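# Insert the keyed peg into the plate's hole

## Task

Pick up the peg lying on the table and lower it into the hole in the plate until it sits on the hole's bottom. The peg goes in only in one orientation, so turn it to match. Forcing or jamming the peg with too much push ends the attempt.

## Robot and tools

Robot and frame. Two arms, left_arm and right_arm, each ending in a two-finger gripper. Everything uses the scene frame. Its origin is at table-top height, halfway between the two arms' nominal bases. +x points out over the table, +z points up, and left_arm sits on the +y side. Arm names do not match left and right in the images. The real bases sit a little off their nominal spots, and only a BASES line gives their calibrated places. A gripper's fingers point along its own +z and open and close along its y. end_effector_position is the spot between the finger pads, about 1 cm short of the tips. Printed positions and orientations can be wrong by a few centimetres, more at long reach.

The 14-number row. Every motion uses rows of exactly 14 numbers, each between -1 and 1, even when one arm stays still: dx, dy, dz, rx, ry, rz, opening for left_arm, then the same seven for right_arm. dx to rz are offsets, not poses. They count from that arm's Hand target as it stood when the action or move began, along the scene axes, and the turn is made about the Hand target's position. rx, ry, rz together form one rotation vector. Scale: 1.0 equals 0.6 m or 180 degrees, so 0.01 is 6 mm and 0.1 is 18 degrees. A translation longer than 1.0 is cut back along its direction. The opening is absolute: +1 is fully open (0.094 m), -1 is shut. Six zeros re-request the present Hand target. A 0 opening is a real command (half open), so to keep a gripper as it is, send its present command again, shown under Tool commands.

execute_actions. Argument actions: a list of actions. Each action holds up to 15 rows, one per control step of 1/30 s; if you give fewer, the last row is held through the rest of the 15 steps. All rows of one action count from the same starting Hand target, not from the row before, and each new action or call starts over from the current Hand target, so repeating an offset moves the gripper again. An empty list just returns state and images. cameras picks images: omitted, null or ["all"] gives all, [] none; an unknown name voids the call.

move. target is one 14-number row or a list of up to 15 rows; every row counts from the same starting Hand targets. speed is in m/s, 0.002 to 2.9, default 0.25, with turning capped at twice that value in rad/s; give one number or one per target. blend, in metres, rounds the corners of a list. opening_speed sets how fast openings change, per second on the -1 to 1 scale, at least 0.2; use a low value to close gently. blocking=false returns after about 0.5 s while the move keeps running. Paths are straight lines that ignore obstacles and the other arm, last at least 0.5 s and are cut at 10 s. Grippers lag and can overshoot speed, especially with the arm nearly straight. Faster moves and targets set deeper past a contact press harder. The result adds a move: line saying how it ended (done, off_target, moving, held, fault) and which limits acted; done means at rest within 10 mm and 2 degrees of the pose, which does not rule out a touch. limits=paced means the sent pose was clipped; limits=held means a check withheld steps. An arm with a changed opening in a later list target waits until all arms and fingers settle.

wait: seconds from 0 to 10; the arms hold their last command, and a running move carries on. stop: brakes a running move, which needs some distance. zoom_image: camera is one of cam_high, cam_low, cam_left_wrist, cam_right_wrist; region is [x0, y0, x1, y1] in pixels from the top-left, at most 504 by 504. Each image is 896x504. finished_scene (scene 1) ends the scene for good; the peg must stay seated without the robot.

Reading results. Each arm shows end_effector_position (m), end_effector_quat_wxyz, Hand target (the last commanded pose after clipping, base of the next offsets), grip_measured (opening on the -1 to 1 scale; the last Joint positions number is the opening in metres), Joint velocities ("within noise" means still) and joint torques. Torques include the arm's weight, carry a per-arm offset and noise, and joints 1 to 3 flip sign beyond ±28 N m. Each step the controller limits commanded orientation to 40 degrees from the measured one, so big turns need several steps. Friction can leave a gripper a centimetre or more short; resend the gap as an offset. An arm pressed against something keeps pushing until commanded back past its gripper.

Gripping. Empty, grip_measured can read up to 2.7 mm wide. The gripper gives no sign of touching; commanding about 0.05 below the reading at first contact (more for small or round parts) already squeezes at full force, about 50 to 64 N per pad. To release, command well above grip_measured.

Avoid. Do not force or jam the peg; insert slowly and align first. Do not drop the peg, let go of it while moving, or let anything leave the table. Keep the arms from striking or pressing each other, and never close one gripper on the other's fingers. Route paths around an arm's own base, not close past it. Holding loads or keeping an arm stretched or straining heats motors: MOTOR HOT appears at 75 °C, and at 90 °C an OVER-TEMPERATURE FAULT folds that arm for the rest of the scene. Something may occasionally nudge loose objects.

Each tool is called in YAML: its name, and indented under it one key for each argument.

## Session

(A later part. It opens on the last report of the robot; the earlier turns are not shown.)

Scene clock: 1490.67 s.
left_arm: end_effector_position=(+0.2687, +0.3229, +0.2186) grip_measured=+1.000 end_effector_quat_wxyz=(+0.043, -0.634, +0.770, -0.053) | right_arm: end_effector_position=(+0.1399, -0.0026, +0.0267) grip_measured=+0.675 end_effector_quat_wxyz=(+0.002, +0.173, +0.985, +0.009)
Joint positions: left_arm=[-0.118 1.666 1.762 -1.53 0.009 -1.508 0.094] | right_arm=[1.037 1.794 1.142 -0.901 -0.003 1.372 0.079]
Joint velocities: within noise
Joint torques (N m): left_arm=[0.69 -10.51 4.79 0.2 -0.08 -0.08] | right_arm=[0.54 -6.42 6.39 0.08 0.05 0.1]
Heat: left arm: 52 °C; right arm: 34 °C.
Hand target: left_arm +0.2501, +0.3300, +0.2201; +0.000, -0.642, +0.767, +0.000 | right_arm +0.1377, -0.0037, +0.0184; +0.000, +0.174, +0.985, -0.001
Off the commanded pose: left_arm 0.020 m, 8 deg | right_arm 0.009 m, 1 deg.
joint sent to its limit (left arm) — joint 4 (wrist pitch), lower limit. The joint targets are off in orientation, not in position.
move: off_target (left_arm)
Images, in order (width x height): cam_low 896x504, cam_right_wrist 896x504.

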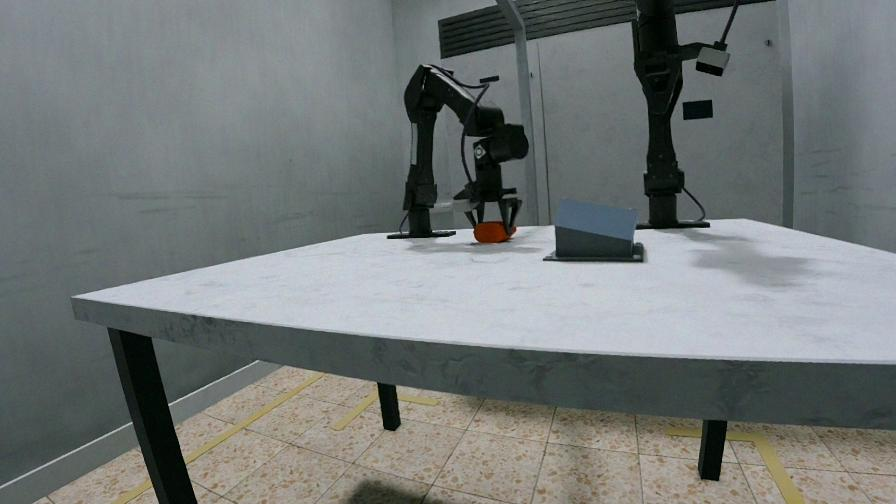

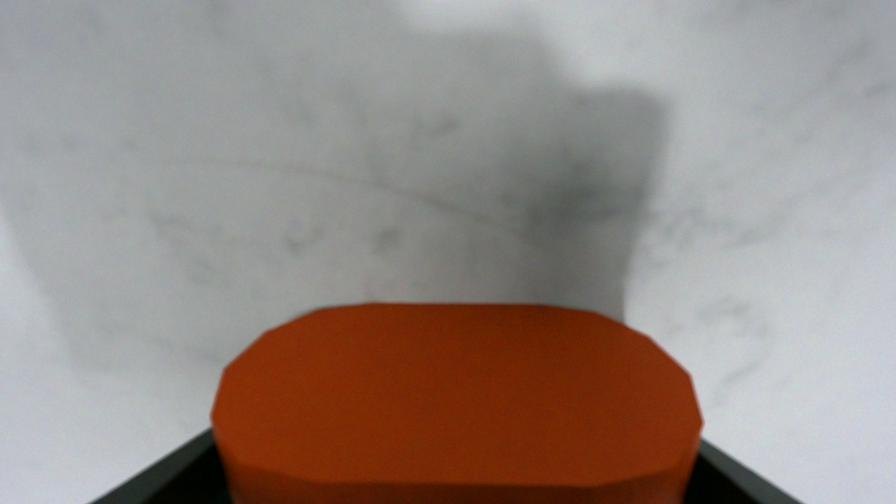

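move:
  target: [0.1332, 0.0167, 0.0, -0.1108, 0.0099, 0.0561, 1, 0, 0, 0.2193, 0, 0, 0, 0.5]
  speed: 0.15

Scene clock: 1559.20 s.
left_arm: end_effector_position=(+0.3362, +0.3389, +0.2228) grip_measured=+1.000 end_effector_quat_wxyz=(+0.054, +0.695, -0.693, +0.183) | right_arm: end_effector_position=(+0.1389, -0.0041, +0.1322) grip_measured=+0.675 end_effector_quat_wxyz=(-0.009, +0.173, +0.985, -0.019)
Joint positions: left_arm=[0.103 1.895 2.014 -1.53 0.351 -1.51 0.094] | right_arm=[1.037 1.762 1.533 -1.382 -0.003 1.372 0.079]
Joint velocities: within noise
Joint torques (N m): left_arm=[0.53 -8.68 8.17 0.24 0.21 -0.09] | right_arm=[0.53 -11.85 9.92 -0.41 0.05 0.1]
Heat: left arm: 52 °C; right arm: 34 °C.
Hand target: left_arm +0.3300, +0.3400, +0.2200; +0.123, +0.697, -0.696, +0.123 | right_arm +0.1377, -0.0036, +0.1501; +0.000, +0.174, +0.985, -0.001
Off the commanded pose: left_arm 0.007 m, 10 deg | right_arm 0.018 m, 2 deg.
joint sent to its limit (left arm) — joint 4 (wrist pitch), lower limit. The joint targets are off in orientation, not in position.
move: off_target (left_arm, right_arm)

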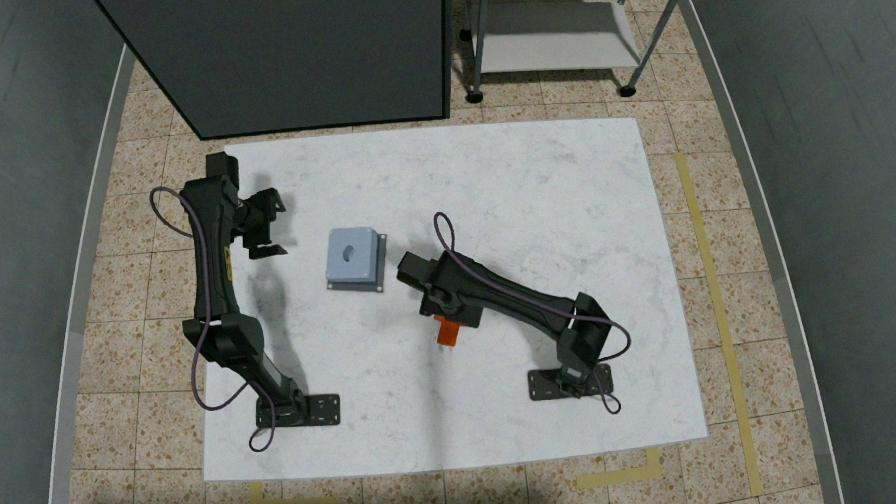

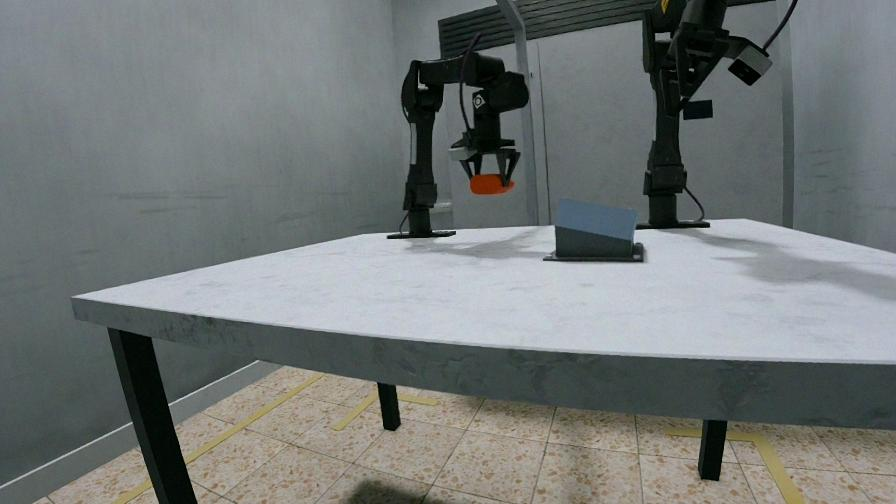

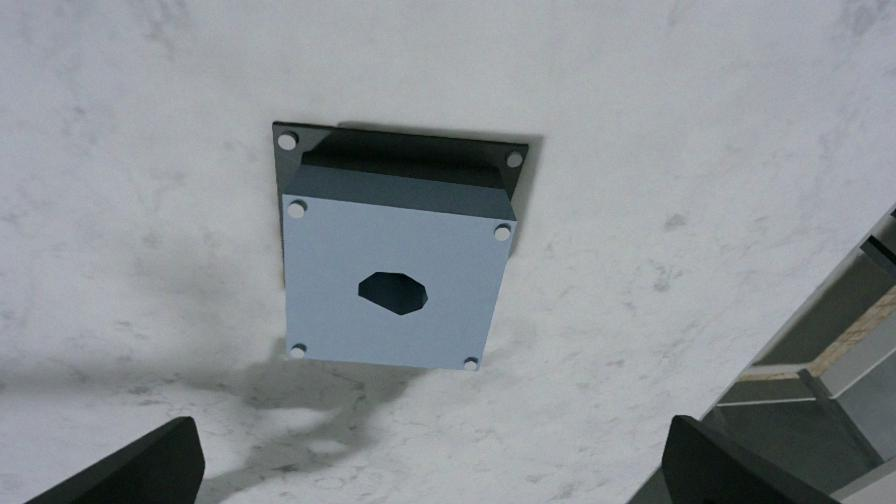

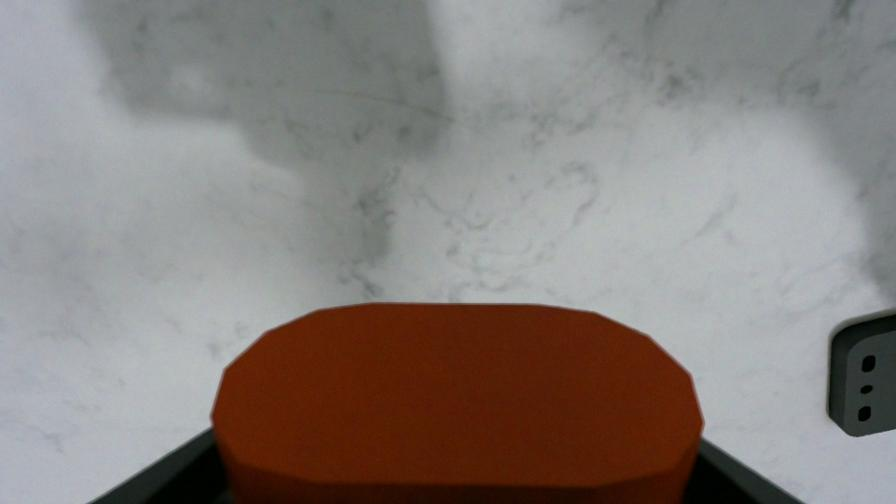

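move:
  target:
    - [0, 0.05, 0, 0, 0, 0, 1, 0.1038, 0.0893, 0.1665, 0.079, -0.238, 0.2317, 0.5]
    - [0, 0.05, 0, 0, 0, 0, 1, 0.2872, 0.381, 0.0915, 0.1581, -0.4763, 0.4634, 0.5]
  speed: 0.3
  blend: [0.04, 0]

Scene clock: 1634.00 s.
left_arm: end_effector_position=(+0.3371, +0.3683, +0.2230) grip_measured=+1.000 end_effector_quat_wxyz=(+0.042, +0.700, -0.688, +0.188) | right_arm: end_effector_position=(+0.3023, +0.2162, +0.1882) grip_measured=+0.675 end_effector_quat_wxyz=(+0.541, -0.508, +0.599, +0.300)
Joint positions: left_arm=[0.181 1.895 2.014 -1.53 0.355 -1.447 0.094] | right_arm=[0.902 1.98 1.273 0.459 -0.31 -0.275 0.079]
Joint velocities: within noise
Joint torques (N m): left_arm=[0.62 -8.85 7.87 0.24 0.2 0.04] | right_arm=[-0.43 -9.44 12.05 2.49 -0.21 -0.07]
Heat: left arm: 53 °C; right arm: 38 °C.
Hand target: left_arm +0.3300, +0.3700, +0.2200; +0.123, +0.697, -0.696, +0.123 | right_arm +0.3100, +0.2250, +0.2049; +0.568, -0.503, +0.574, +0.307
Off the commanded pose: left_arm 0.008 m, 12 deg | right_arm 0.020 m, 4 deg.
joint sent to its limit (left arm) — joint 4 (wrist pitch), lower limit. The joint targets are off in orientation, not in position.
move: off_target (left_arm, right_arm)

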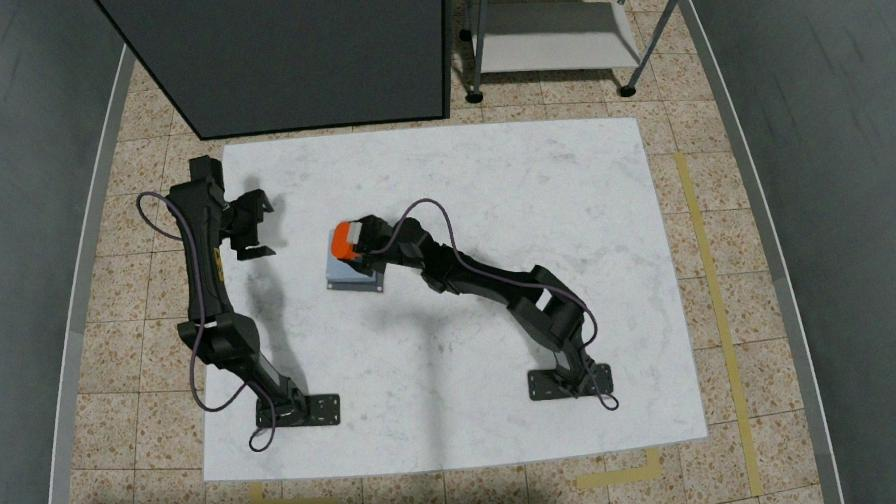

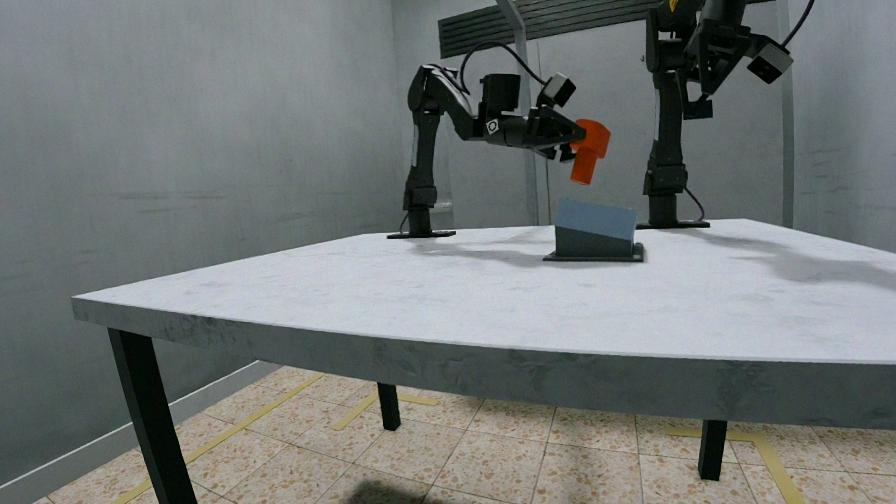

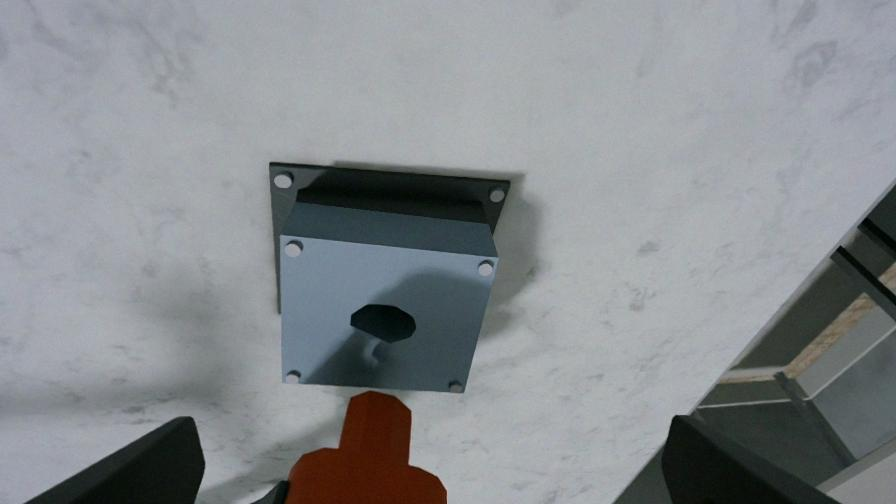

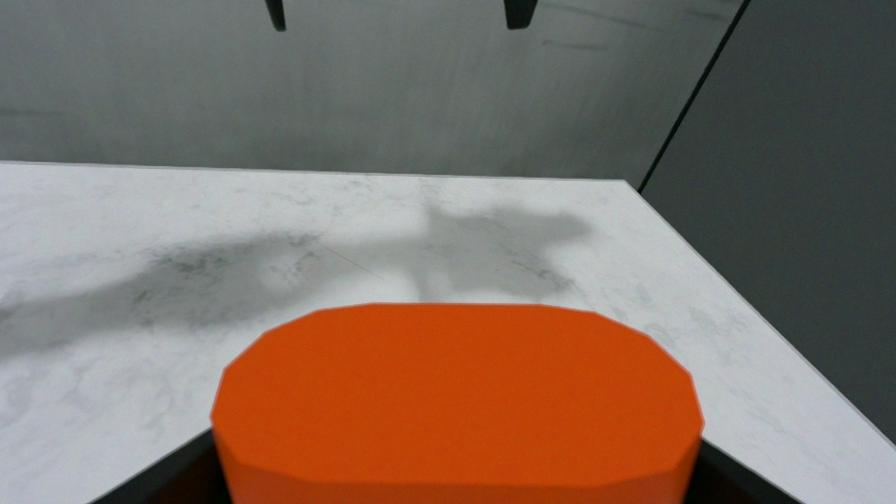

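zoom_image:
  camera: "cam_low"
  region: [530, 100, 670, 280]

zoom_image:
  camera: "cam_left_wrist"
  region: [250, 150, 530, 504]

Scaled by 2.800 from the camera's 896x504 image, which has a finer 1280x720 frame.

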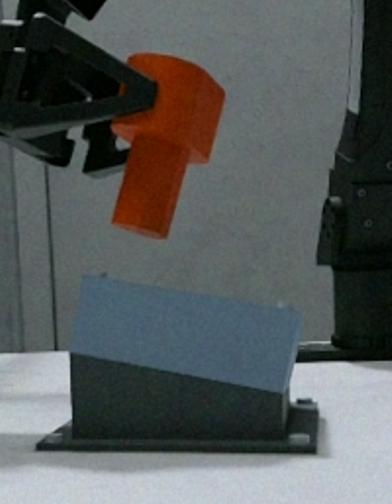

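Scaled by 1.424 from the camera's 896x504 image, which has a finer 1280x720 frame.

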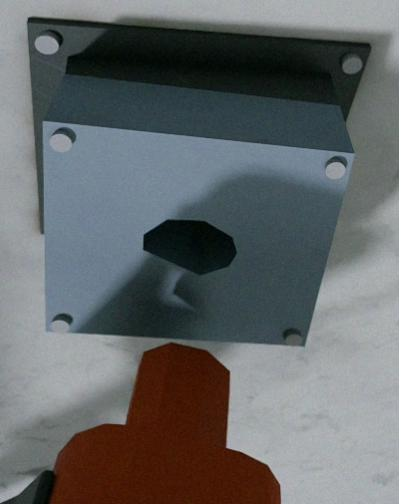

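zoom_image:
  camera: "cam_left_wrist"
  region: [280, 370, 460, 504]

zoom_image:
  camera: "cam_left_wrist"
  region: [260, 150, 520, 400]

Scaled by 2.800 from the camera's 896x504 image, which has a finer 1280x720 frame.

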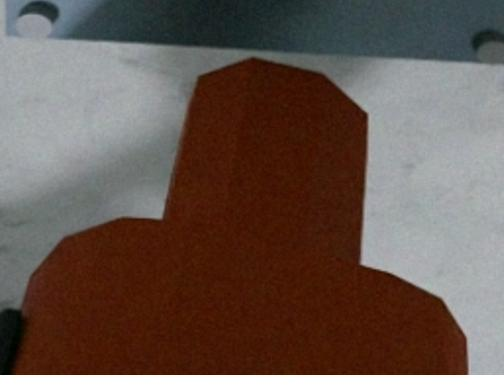

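Scaled by 1.938 from the camera's 896x504 image, which has a finer 1280x720 frame.

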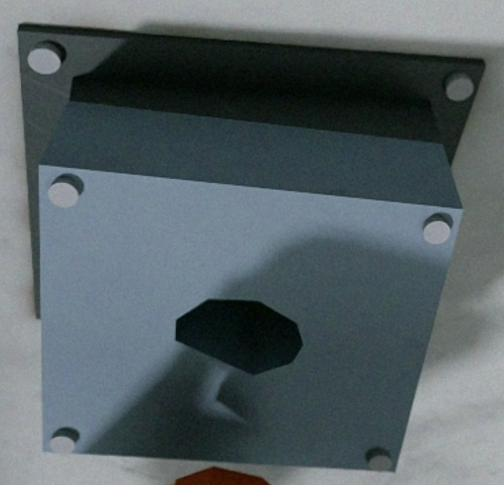

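move:
  target: [0, 0, 0, 0, 0, 0, 1, 0.0113, 0.0593, -0.0057, 0.0223, 0.0282, 0.0269, 0.5]
  speed: 0.1

zoom_image:
  camera: "cam_low"
  region: [530, 100, 670, 280]

zoom_image:
  camera: "cam_left_wrist"
  region: [260, 230, 520, 504]

Scene clock: 2285.60 s.
left_arm: end_effector_position=(+0.3371, +0.3683, +0.2230) grip_measured=+1.000 end_effector_quat_wxyz=(+0.042, +0.700, -0.688, +0.188) | right_arm: end_effector_position=(+0.3101, +0.2527, +0.1876) grip_measured=+0.675 end_effector_quat_wxyz=(+0.524, -0.500, +0.587, +0.362)
Joint positions: left_arm=[0.181 1.895 2.014 -1.53 0.355 -1.447 0.094] | right_arm=[0.902 2.126 1.447 0.472 -0.412 -0.186 0.079]
Joint velocities: within noise
Joint torques (N m): left_arm=[0.62 -8.9 7.84 0.23 0.21 0.04] | right_arm=[-0.36 -10.51 12.18 2.44 -0.18 0.07]
Heat: left arm: 49 °C; right arm: 55 °C.
Hand target: left_arm +0.3300, +0.3700, +0.2200; +0.123, +0.697, -0.696, +0.123 | right_arm +0.3167, +0.2606, +0.2015; +0.546, -0.493, +0.566, +0.372
Off the commanded pose: left_arm 0.008 m, 12 deg | right_arm 0.017 m, 4 deg.
joint sent to its limit (left arm) — joint 4 (wrist pitch), lower limit. The joint targets are off in orientation, not in position.
move: off_target (left_arm, right_arm)

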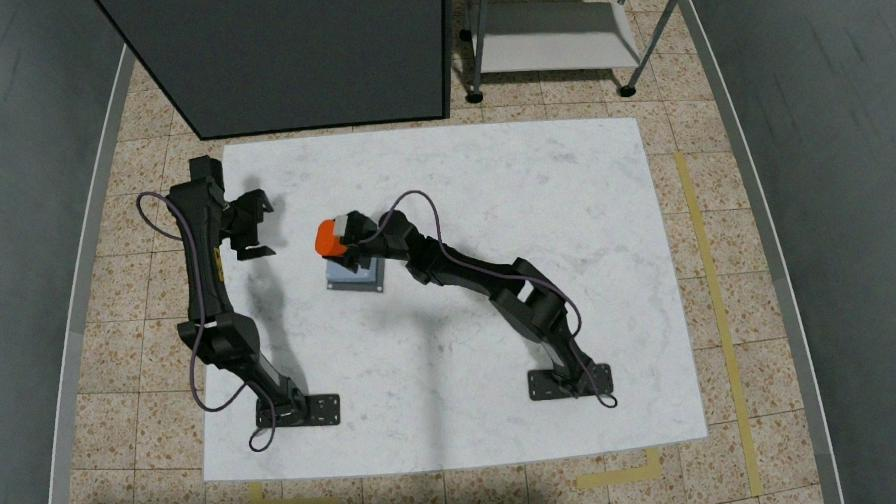

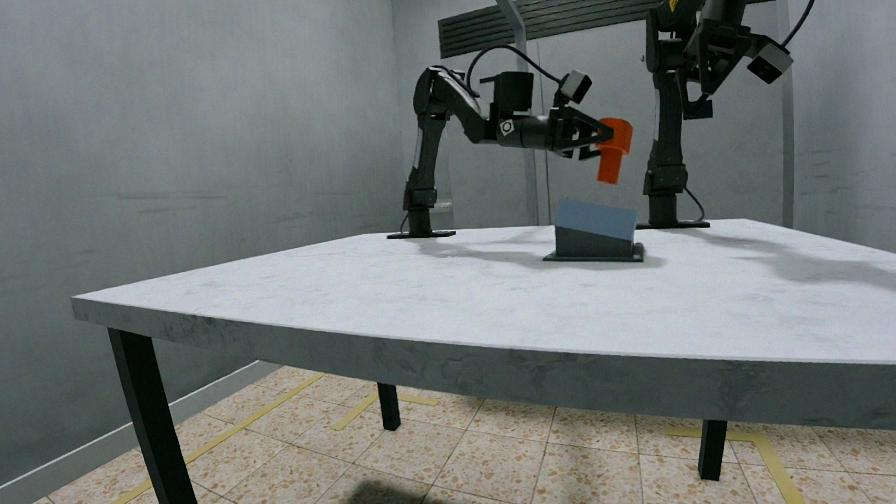

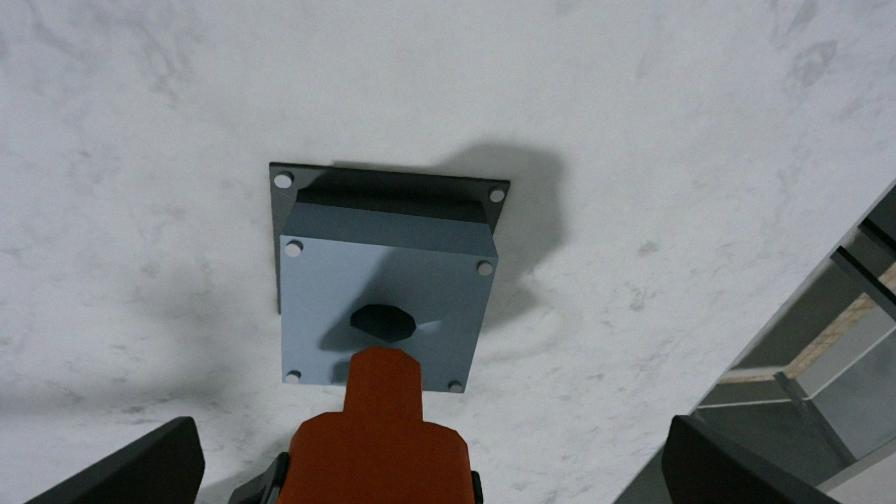

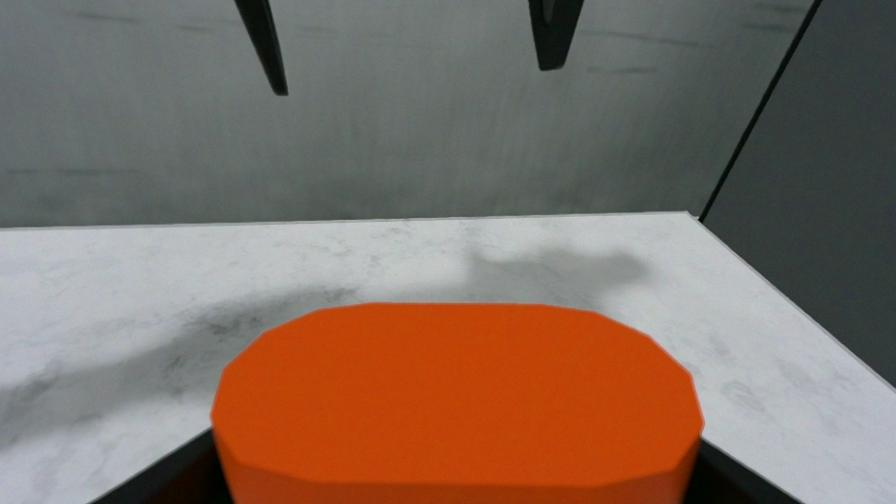

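Scaled by 2.800 from the camera's 896x504 image, which has a finer 1280x720 frame.

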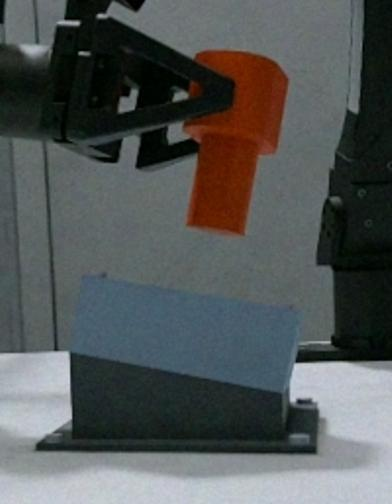

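Scaled by 1.839 from the camera's 896x504 image, which has a finer 1280x720 frame.

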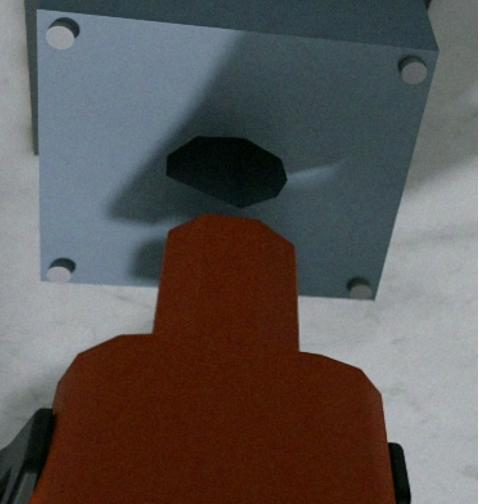

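zoom_image:
  camera: "cam_left_wrist"
  region: [335, 290, 435, 390]

Scaled by 5.040 from the camera's 896x504 image, which has a finer 1280x720 frame.

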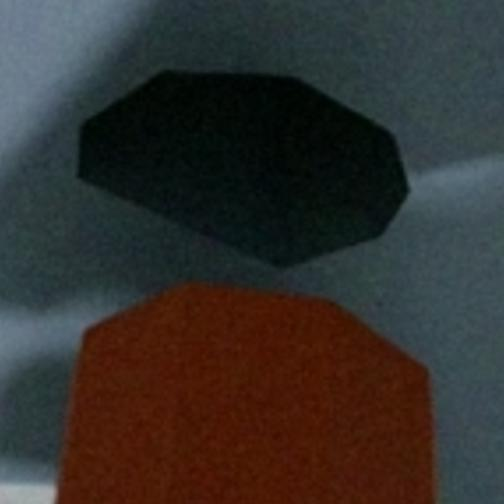

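move:
  target: [0, 0, 0, 0, 0, 0, 1, 0, -0.0105, -0.05, -0.0013, 0.0072, 0.0336, 0.5]
  speed: 0.06
  cameras: ["cam_low", "cam_left_wrist"]

zoom_image:
  camera: "cam_left_wrist"
  region: [330, 270, 450, 390]

zoom_image:
  camera: "cam_low"
  region: [540, 120, 660, 240]

Scene clock: 2359.10 s.
left_arm: end_effector_position=(+0.3371, +0.3683, +0.2230) grip_measured=+1.000 end_effector_quat_wxyz=(+0.042, +0.700, -0.688, +0.188) | right_arm: end_effector_position=(+0.3111, +0.2492, +0.1636) grip_measured=+0.675 end_effector_quat_wxyz=(+0.499, -0.520, +0.566, +0.399)
Joint positions: left_arm=[0.181 1.895 2.014 -1.53 0.355 -1.447 0.094] | right_arm=[0.859 2.192 1.447 0.528 -0.56 -0.185 0.079]
Joint velocities: within noise
Joint torques (N m): left_arm=[0.65 -8.88 7.88 0.24 0.2 0.05] | right_arm=[-0.47 -10.84 10.91 2.36 -0.25 -0.02]
Heat: left arm: 48 °C; right arm: 61 °C.
Hand target: left_arm +0.3300, +0.3700, +0.2200; +0.123, +0.697, -0.696, +0.123 | right_arm +0.3169, +0.2542, +0.1715; +0.518, -0.519, +0.546, +0.405
Off the commanded pose: left_arm 0.008 m, 12 deg | right_arm 0.011 m, 3 deg.
joint sent to its limit (left arm) — joint 4 (wrist pitch), lower limit. The joint targets are off in orientation, not in position.
move: off_target (left_arm, right_arm)
Images, in order (width x height): cam_low 896x504, cam_left_wrist 896x504.

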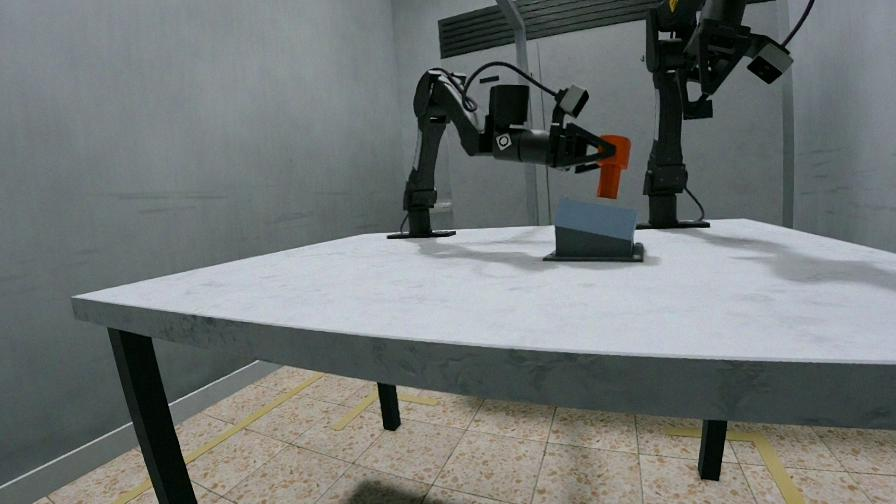

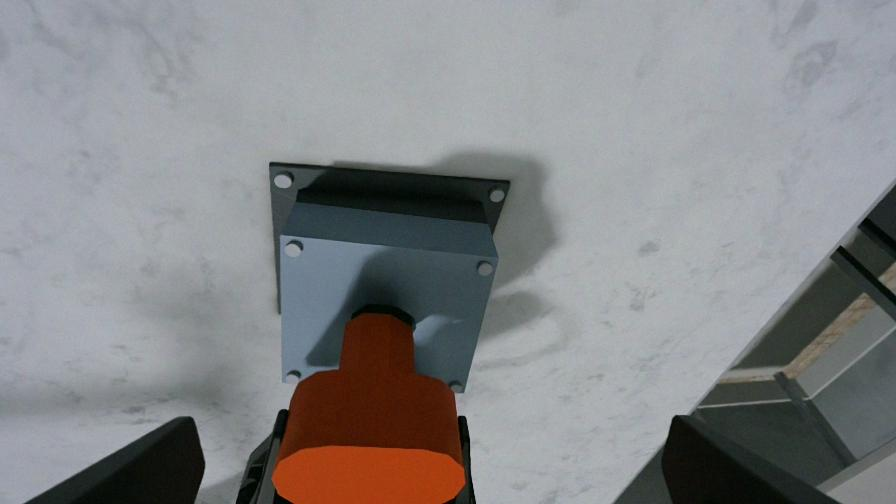

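Scaled by 4.200 from the camera's 896x504 image, which has a finer 1280x720 frame.

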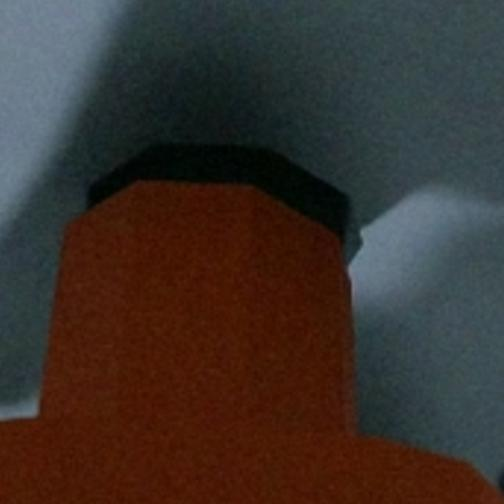

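Scaled by 4.200 from the camera's 896x504 image, which has a finer 1280x720 frame.

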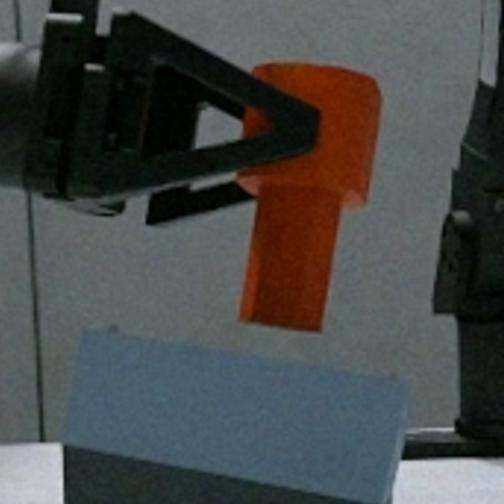

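move:
  target: [0, 0, 0, 0, 0, 0, 1, 0.0027, -0.0073, -0.0133, -0.0048, -0.0051, -0.0026, 0.5]
  speed: 0.04
  cameras: ["cam_low", "cam_left_wrist"]

zoom_image:
  camera: "cam_left_wrist"
  region: [330, 270, 450, 390]

zoom_image:
  camera: "cam_low"
  region: [540, 120, 660, 240]

Scene clock: 2452.73 s.
left_arm: end_effector_position=(+0.3371, +0.3683, +0.2230) grip_measured=+1.000 end_effector_quat_wxyz=(+0.042, +0.700, -0.688, +0.188) | right_arm: end_effector_position=(+0.3134, +0.2480, +0.1651) grip_measured=+0.675 end_effector_quat_wxyz=(+0.506, -0.523, +0.561, +0.395)
Joint positions: left_arm=[0.181 1.895 2.014 -1.53 0.355 -1.447 0.094] | right_arm=[0.855 2.192 1.447 0.534 -0.561 -0.2 0.079]
Joint velocities: within noise
Joint torques (N m): left_arm=[0.64 -8.88 7.88 0.24 0.21 0.04] | right_arm=[-0.53 -10.71 8.94 2.35 -0.16 -0.09]
Heat: left arm: 48 °C; right arm: 54 °C.
Hand target: left_arm +0.3300, +0.3700, +0.2200; +0.123, +0.697, -0.696, +0.123 | right_arm +0.3184, +0.2499, +0.1634; +0.520, -0.524, +0.547, +0.395
Off the commanded pose: left_arm 0.008 m, 12 deg | right_arm 0.006 m, 2 deg.
joint sent to its limit (left arm) — joint 4 (wrist pitch), lower limit. The joint targets are off in orientation, not in position.
move: off_target (left_arm)
Images, in order (width x height): cam_low 896x504, cam_left_wrist 896x504.

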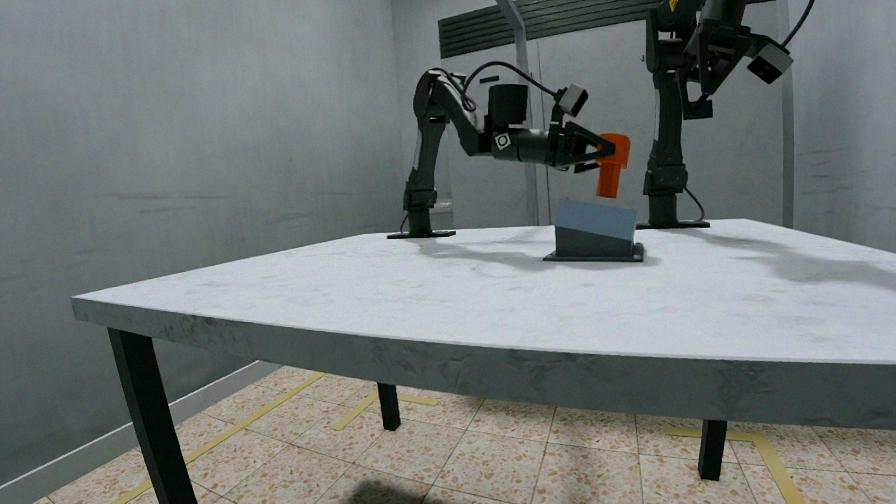

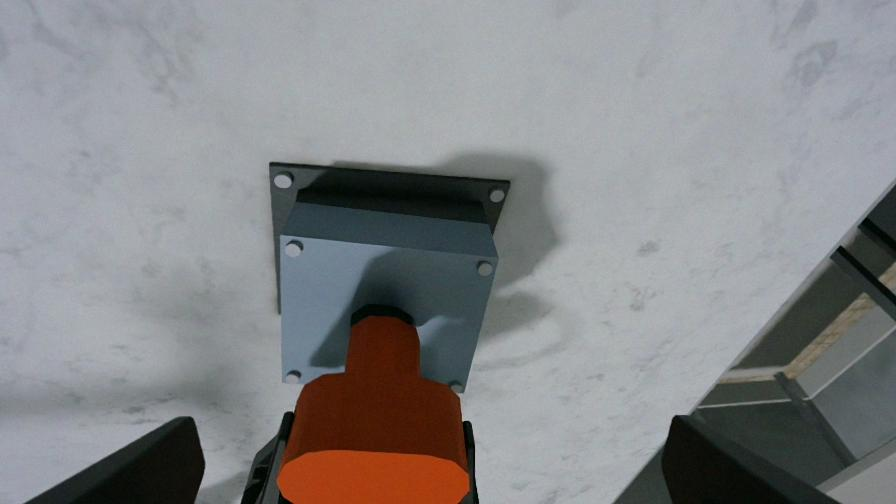

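Scaled by 4.200 from the camera's 896x504 image, which has a finer 1280x720 frame.

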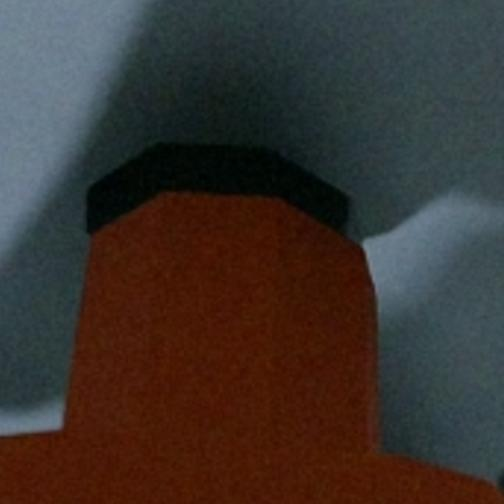

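Scaled by 4.200 from the camera's 896x504 image, which has a finer 1280x720 frame.

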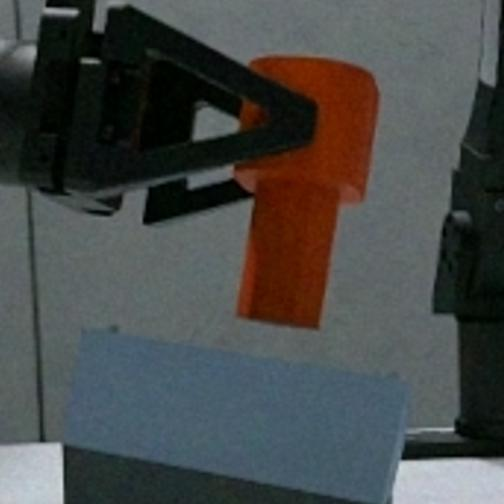

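move:
  target: [0, 0, 0, 0, 0, 0, 1, -0.0022, -0.0068, -0.0165, 0, 0, 0, 0.5]
  speed: 0.04
  cameras: ["cam_low", "cam_left_wrist"]

zoom_image:
  camera: "cam_left_wrist"
  region: [330, 270, 450, 390]

zoom_image:
  camera: "cam_low"
  region: [540, 120, 660, 240]

Scene clock: 2497.33 s.
left_arm: end_effector_position=(+0.3371, +0.3683, +0.2230) grip_measured=+1.000 end_effector_quat_wxyz=(+0.042, +0.700, -0.688, +0.188) | right_arm: end_effector_position=(+0.3138, +0.2450, +0.1576) grip_measured=+0.675 end_effector_quat_wxyz=(+0.509, -0.522, +0.560, +0.394)
Joint positions: left_arm=[0.181 1.895 2.014 -1.53 0.355 -1.447 0.094] | right_arm=[0.851 2.2 1.421 0.574 -0.561 -0.202 0.079]
Joint velocities: within noise
Joint torques (N m): left_arm=[0.66 -8.87 7.84 0.24 0.2 0.04] | right_arm=[-0.53 -10.78 8.13 2.39 -0.2 -0.1]
Heat: left arm: 48 °C; right arm: 58 °C.
Hand target: left_arm +0.3300, +0.3700, +0.2200; +0.123, +0.697, -0.696, +0.123 | right_arm +0.3171, +0.2457, +0.1535; +0.520, -0.524, +0.547, +0.395
Off the commanded pose: left_arm 0.008 m, 12 deg | right_arm 0.005 m, 2 deg.
joint sent to its limit (left arm) — joint 4 (wrist pitch), lower limit. The joint targets are off in orientation, not in position.
move: off_target (left_arm)
Images, in order (width x height): cam_low 896x504, cam_left_wrist 896x504.

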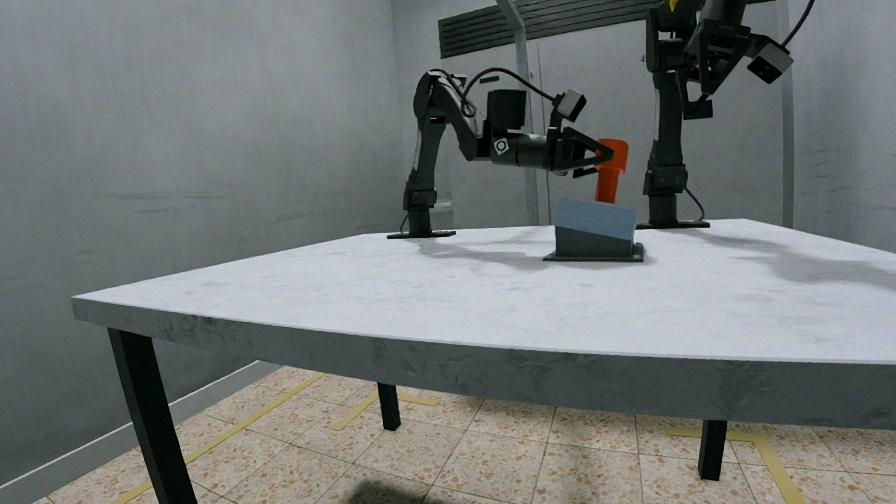

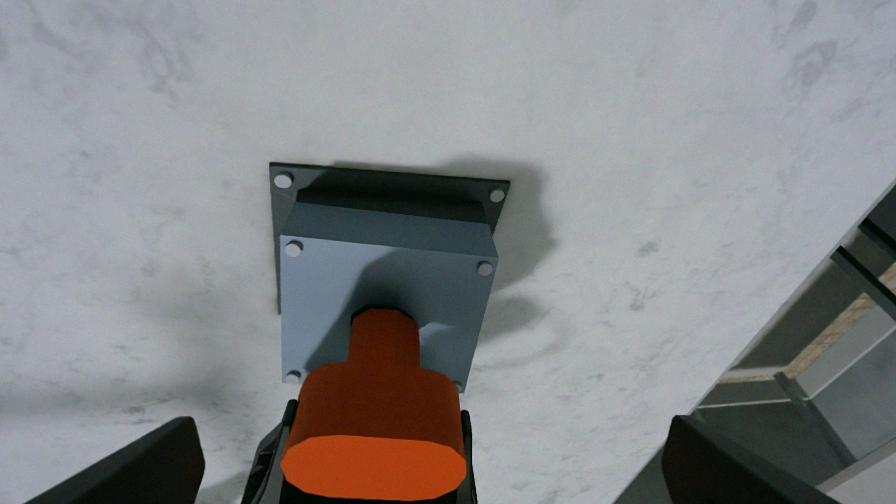

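Scaled by 4.200 from the camera's 896x504 image, which has a finer 1280x720 frame.

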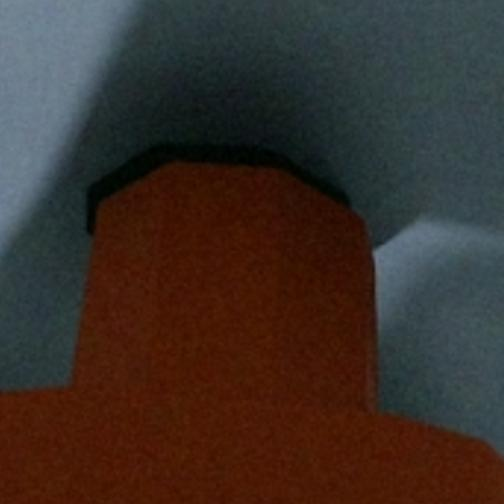

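Scaled by 4.200 from the camera's 896x504 image, which has a finer 1280x720 frame.

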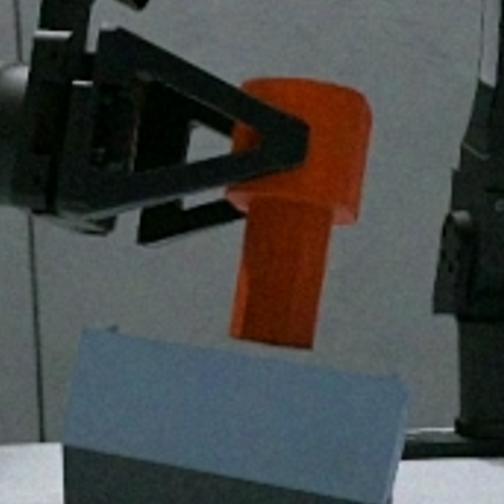

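move:
  target: [0, 0, 0, 0, 0, 0, 1, -0.006, -0.0062, -0.0108, 0, 0, 0, 0.5]
  speed: 0.03
  cameras: ["cam_low", "cam_left_wrist"]

zoom_image:
  camera: "cam_left_wrist"
  region: [330, 270, 450, 390]

zoom_image:
  camera: "cam_low"
  region: [540, 120, 660, 240]

Scene clock: 2518.73 s.
left_arm: end_effector_position=(+0.3371, +0.3683, +0.2230) grip_measured=+1.000 end_effector_quat_wxyz=(+0.042, +0.700, -0.688, +0.188) | right_arm: end_effector_position=(+0.3109, +0.2418, +0.1509) grip_measured=+0.675 end_effector_quat_wxyz=(+0.510, -0.522, +0.559, +0.394)
Joint positions: left_arm=[0.181 1.895 2.014 -1.53 0.355 -1.447 0.094] | right_arm=[0.851 2.2 1.388 0.61 -0.561 -0.203 0.079]
Joint velocities: within noise
Joint torques (N m): left_arm=[0.62 -8.85 7.88 0.24 0.2 0.04] | right_arm=[-0.5 -10.89 7.82 2.34 -0.2 -0.09]
Heat: left arm: 48 °C; right arm: 55 °C.
Hand target: left_arm +0.3300, +0.3700, +0.2200; +0.123, +0.697, -0.696, +0.123 | right_arm +0.3135, +0.2420, +0.1470; +0.520, -0.524, +0.547, +0.395
Off the commanded pose: left_arm 0.008 m, 12 deg | right_arm 0.005 m, 2 deg.
joint sent to its limit (left arm) — joint 4 (wrist pitch), lower limit. The joint targets are off in orientation, not in position.
move: off_target (left_arm)
Images, in order (width x height): cam_low 896x504, cam_left_wrist 896x504.

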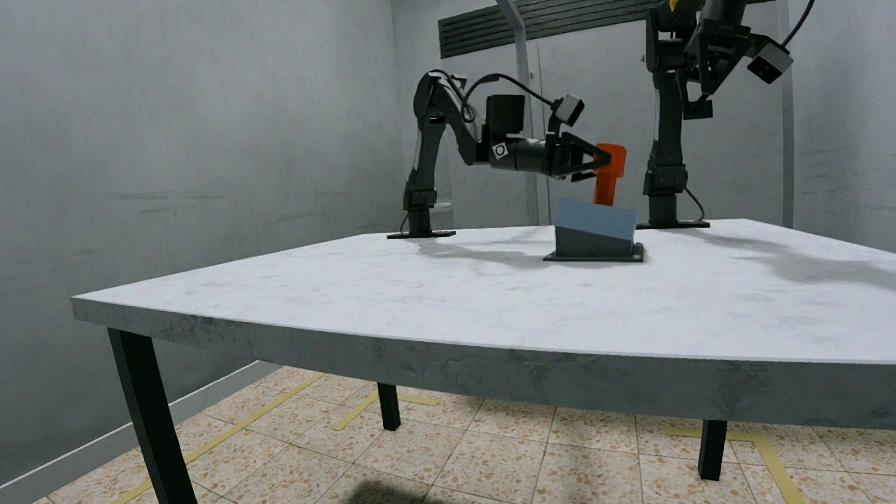

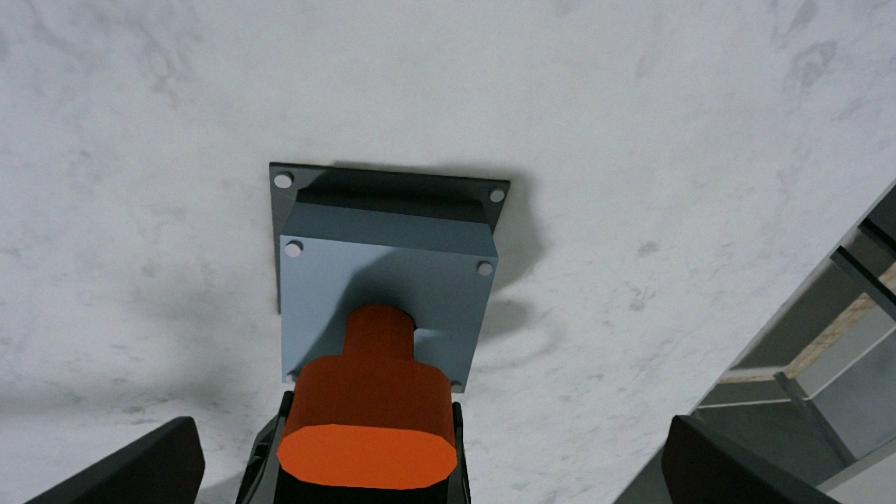

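Scaled by 4.200 from the camera's 896x504 image, which has a finer 1280x720 frame.

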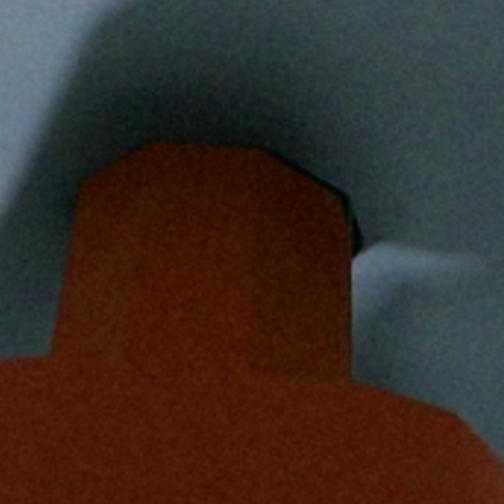

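Scaled by 4.200 from the camera's 896x504 image, which has a finer 1280x720 frame.

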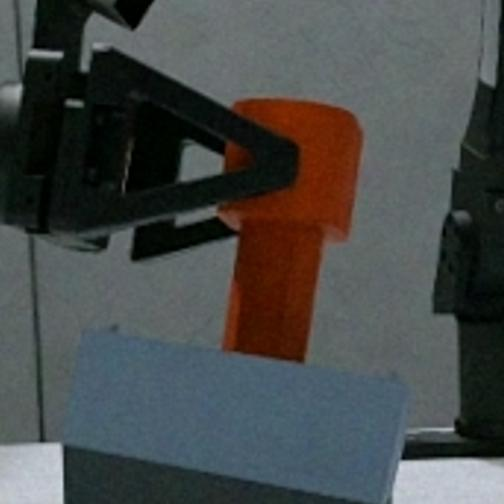

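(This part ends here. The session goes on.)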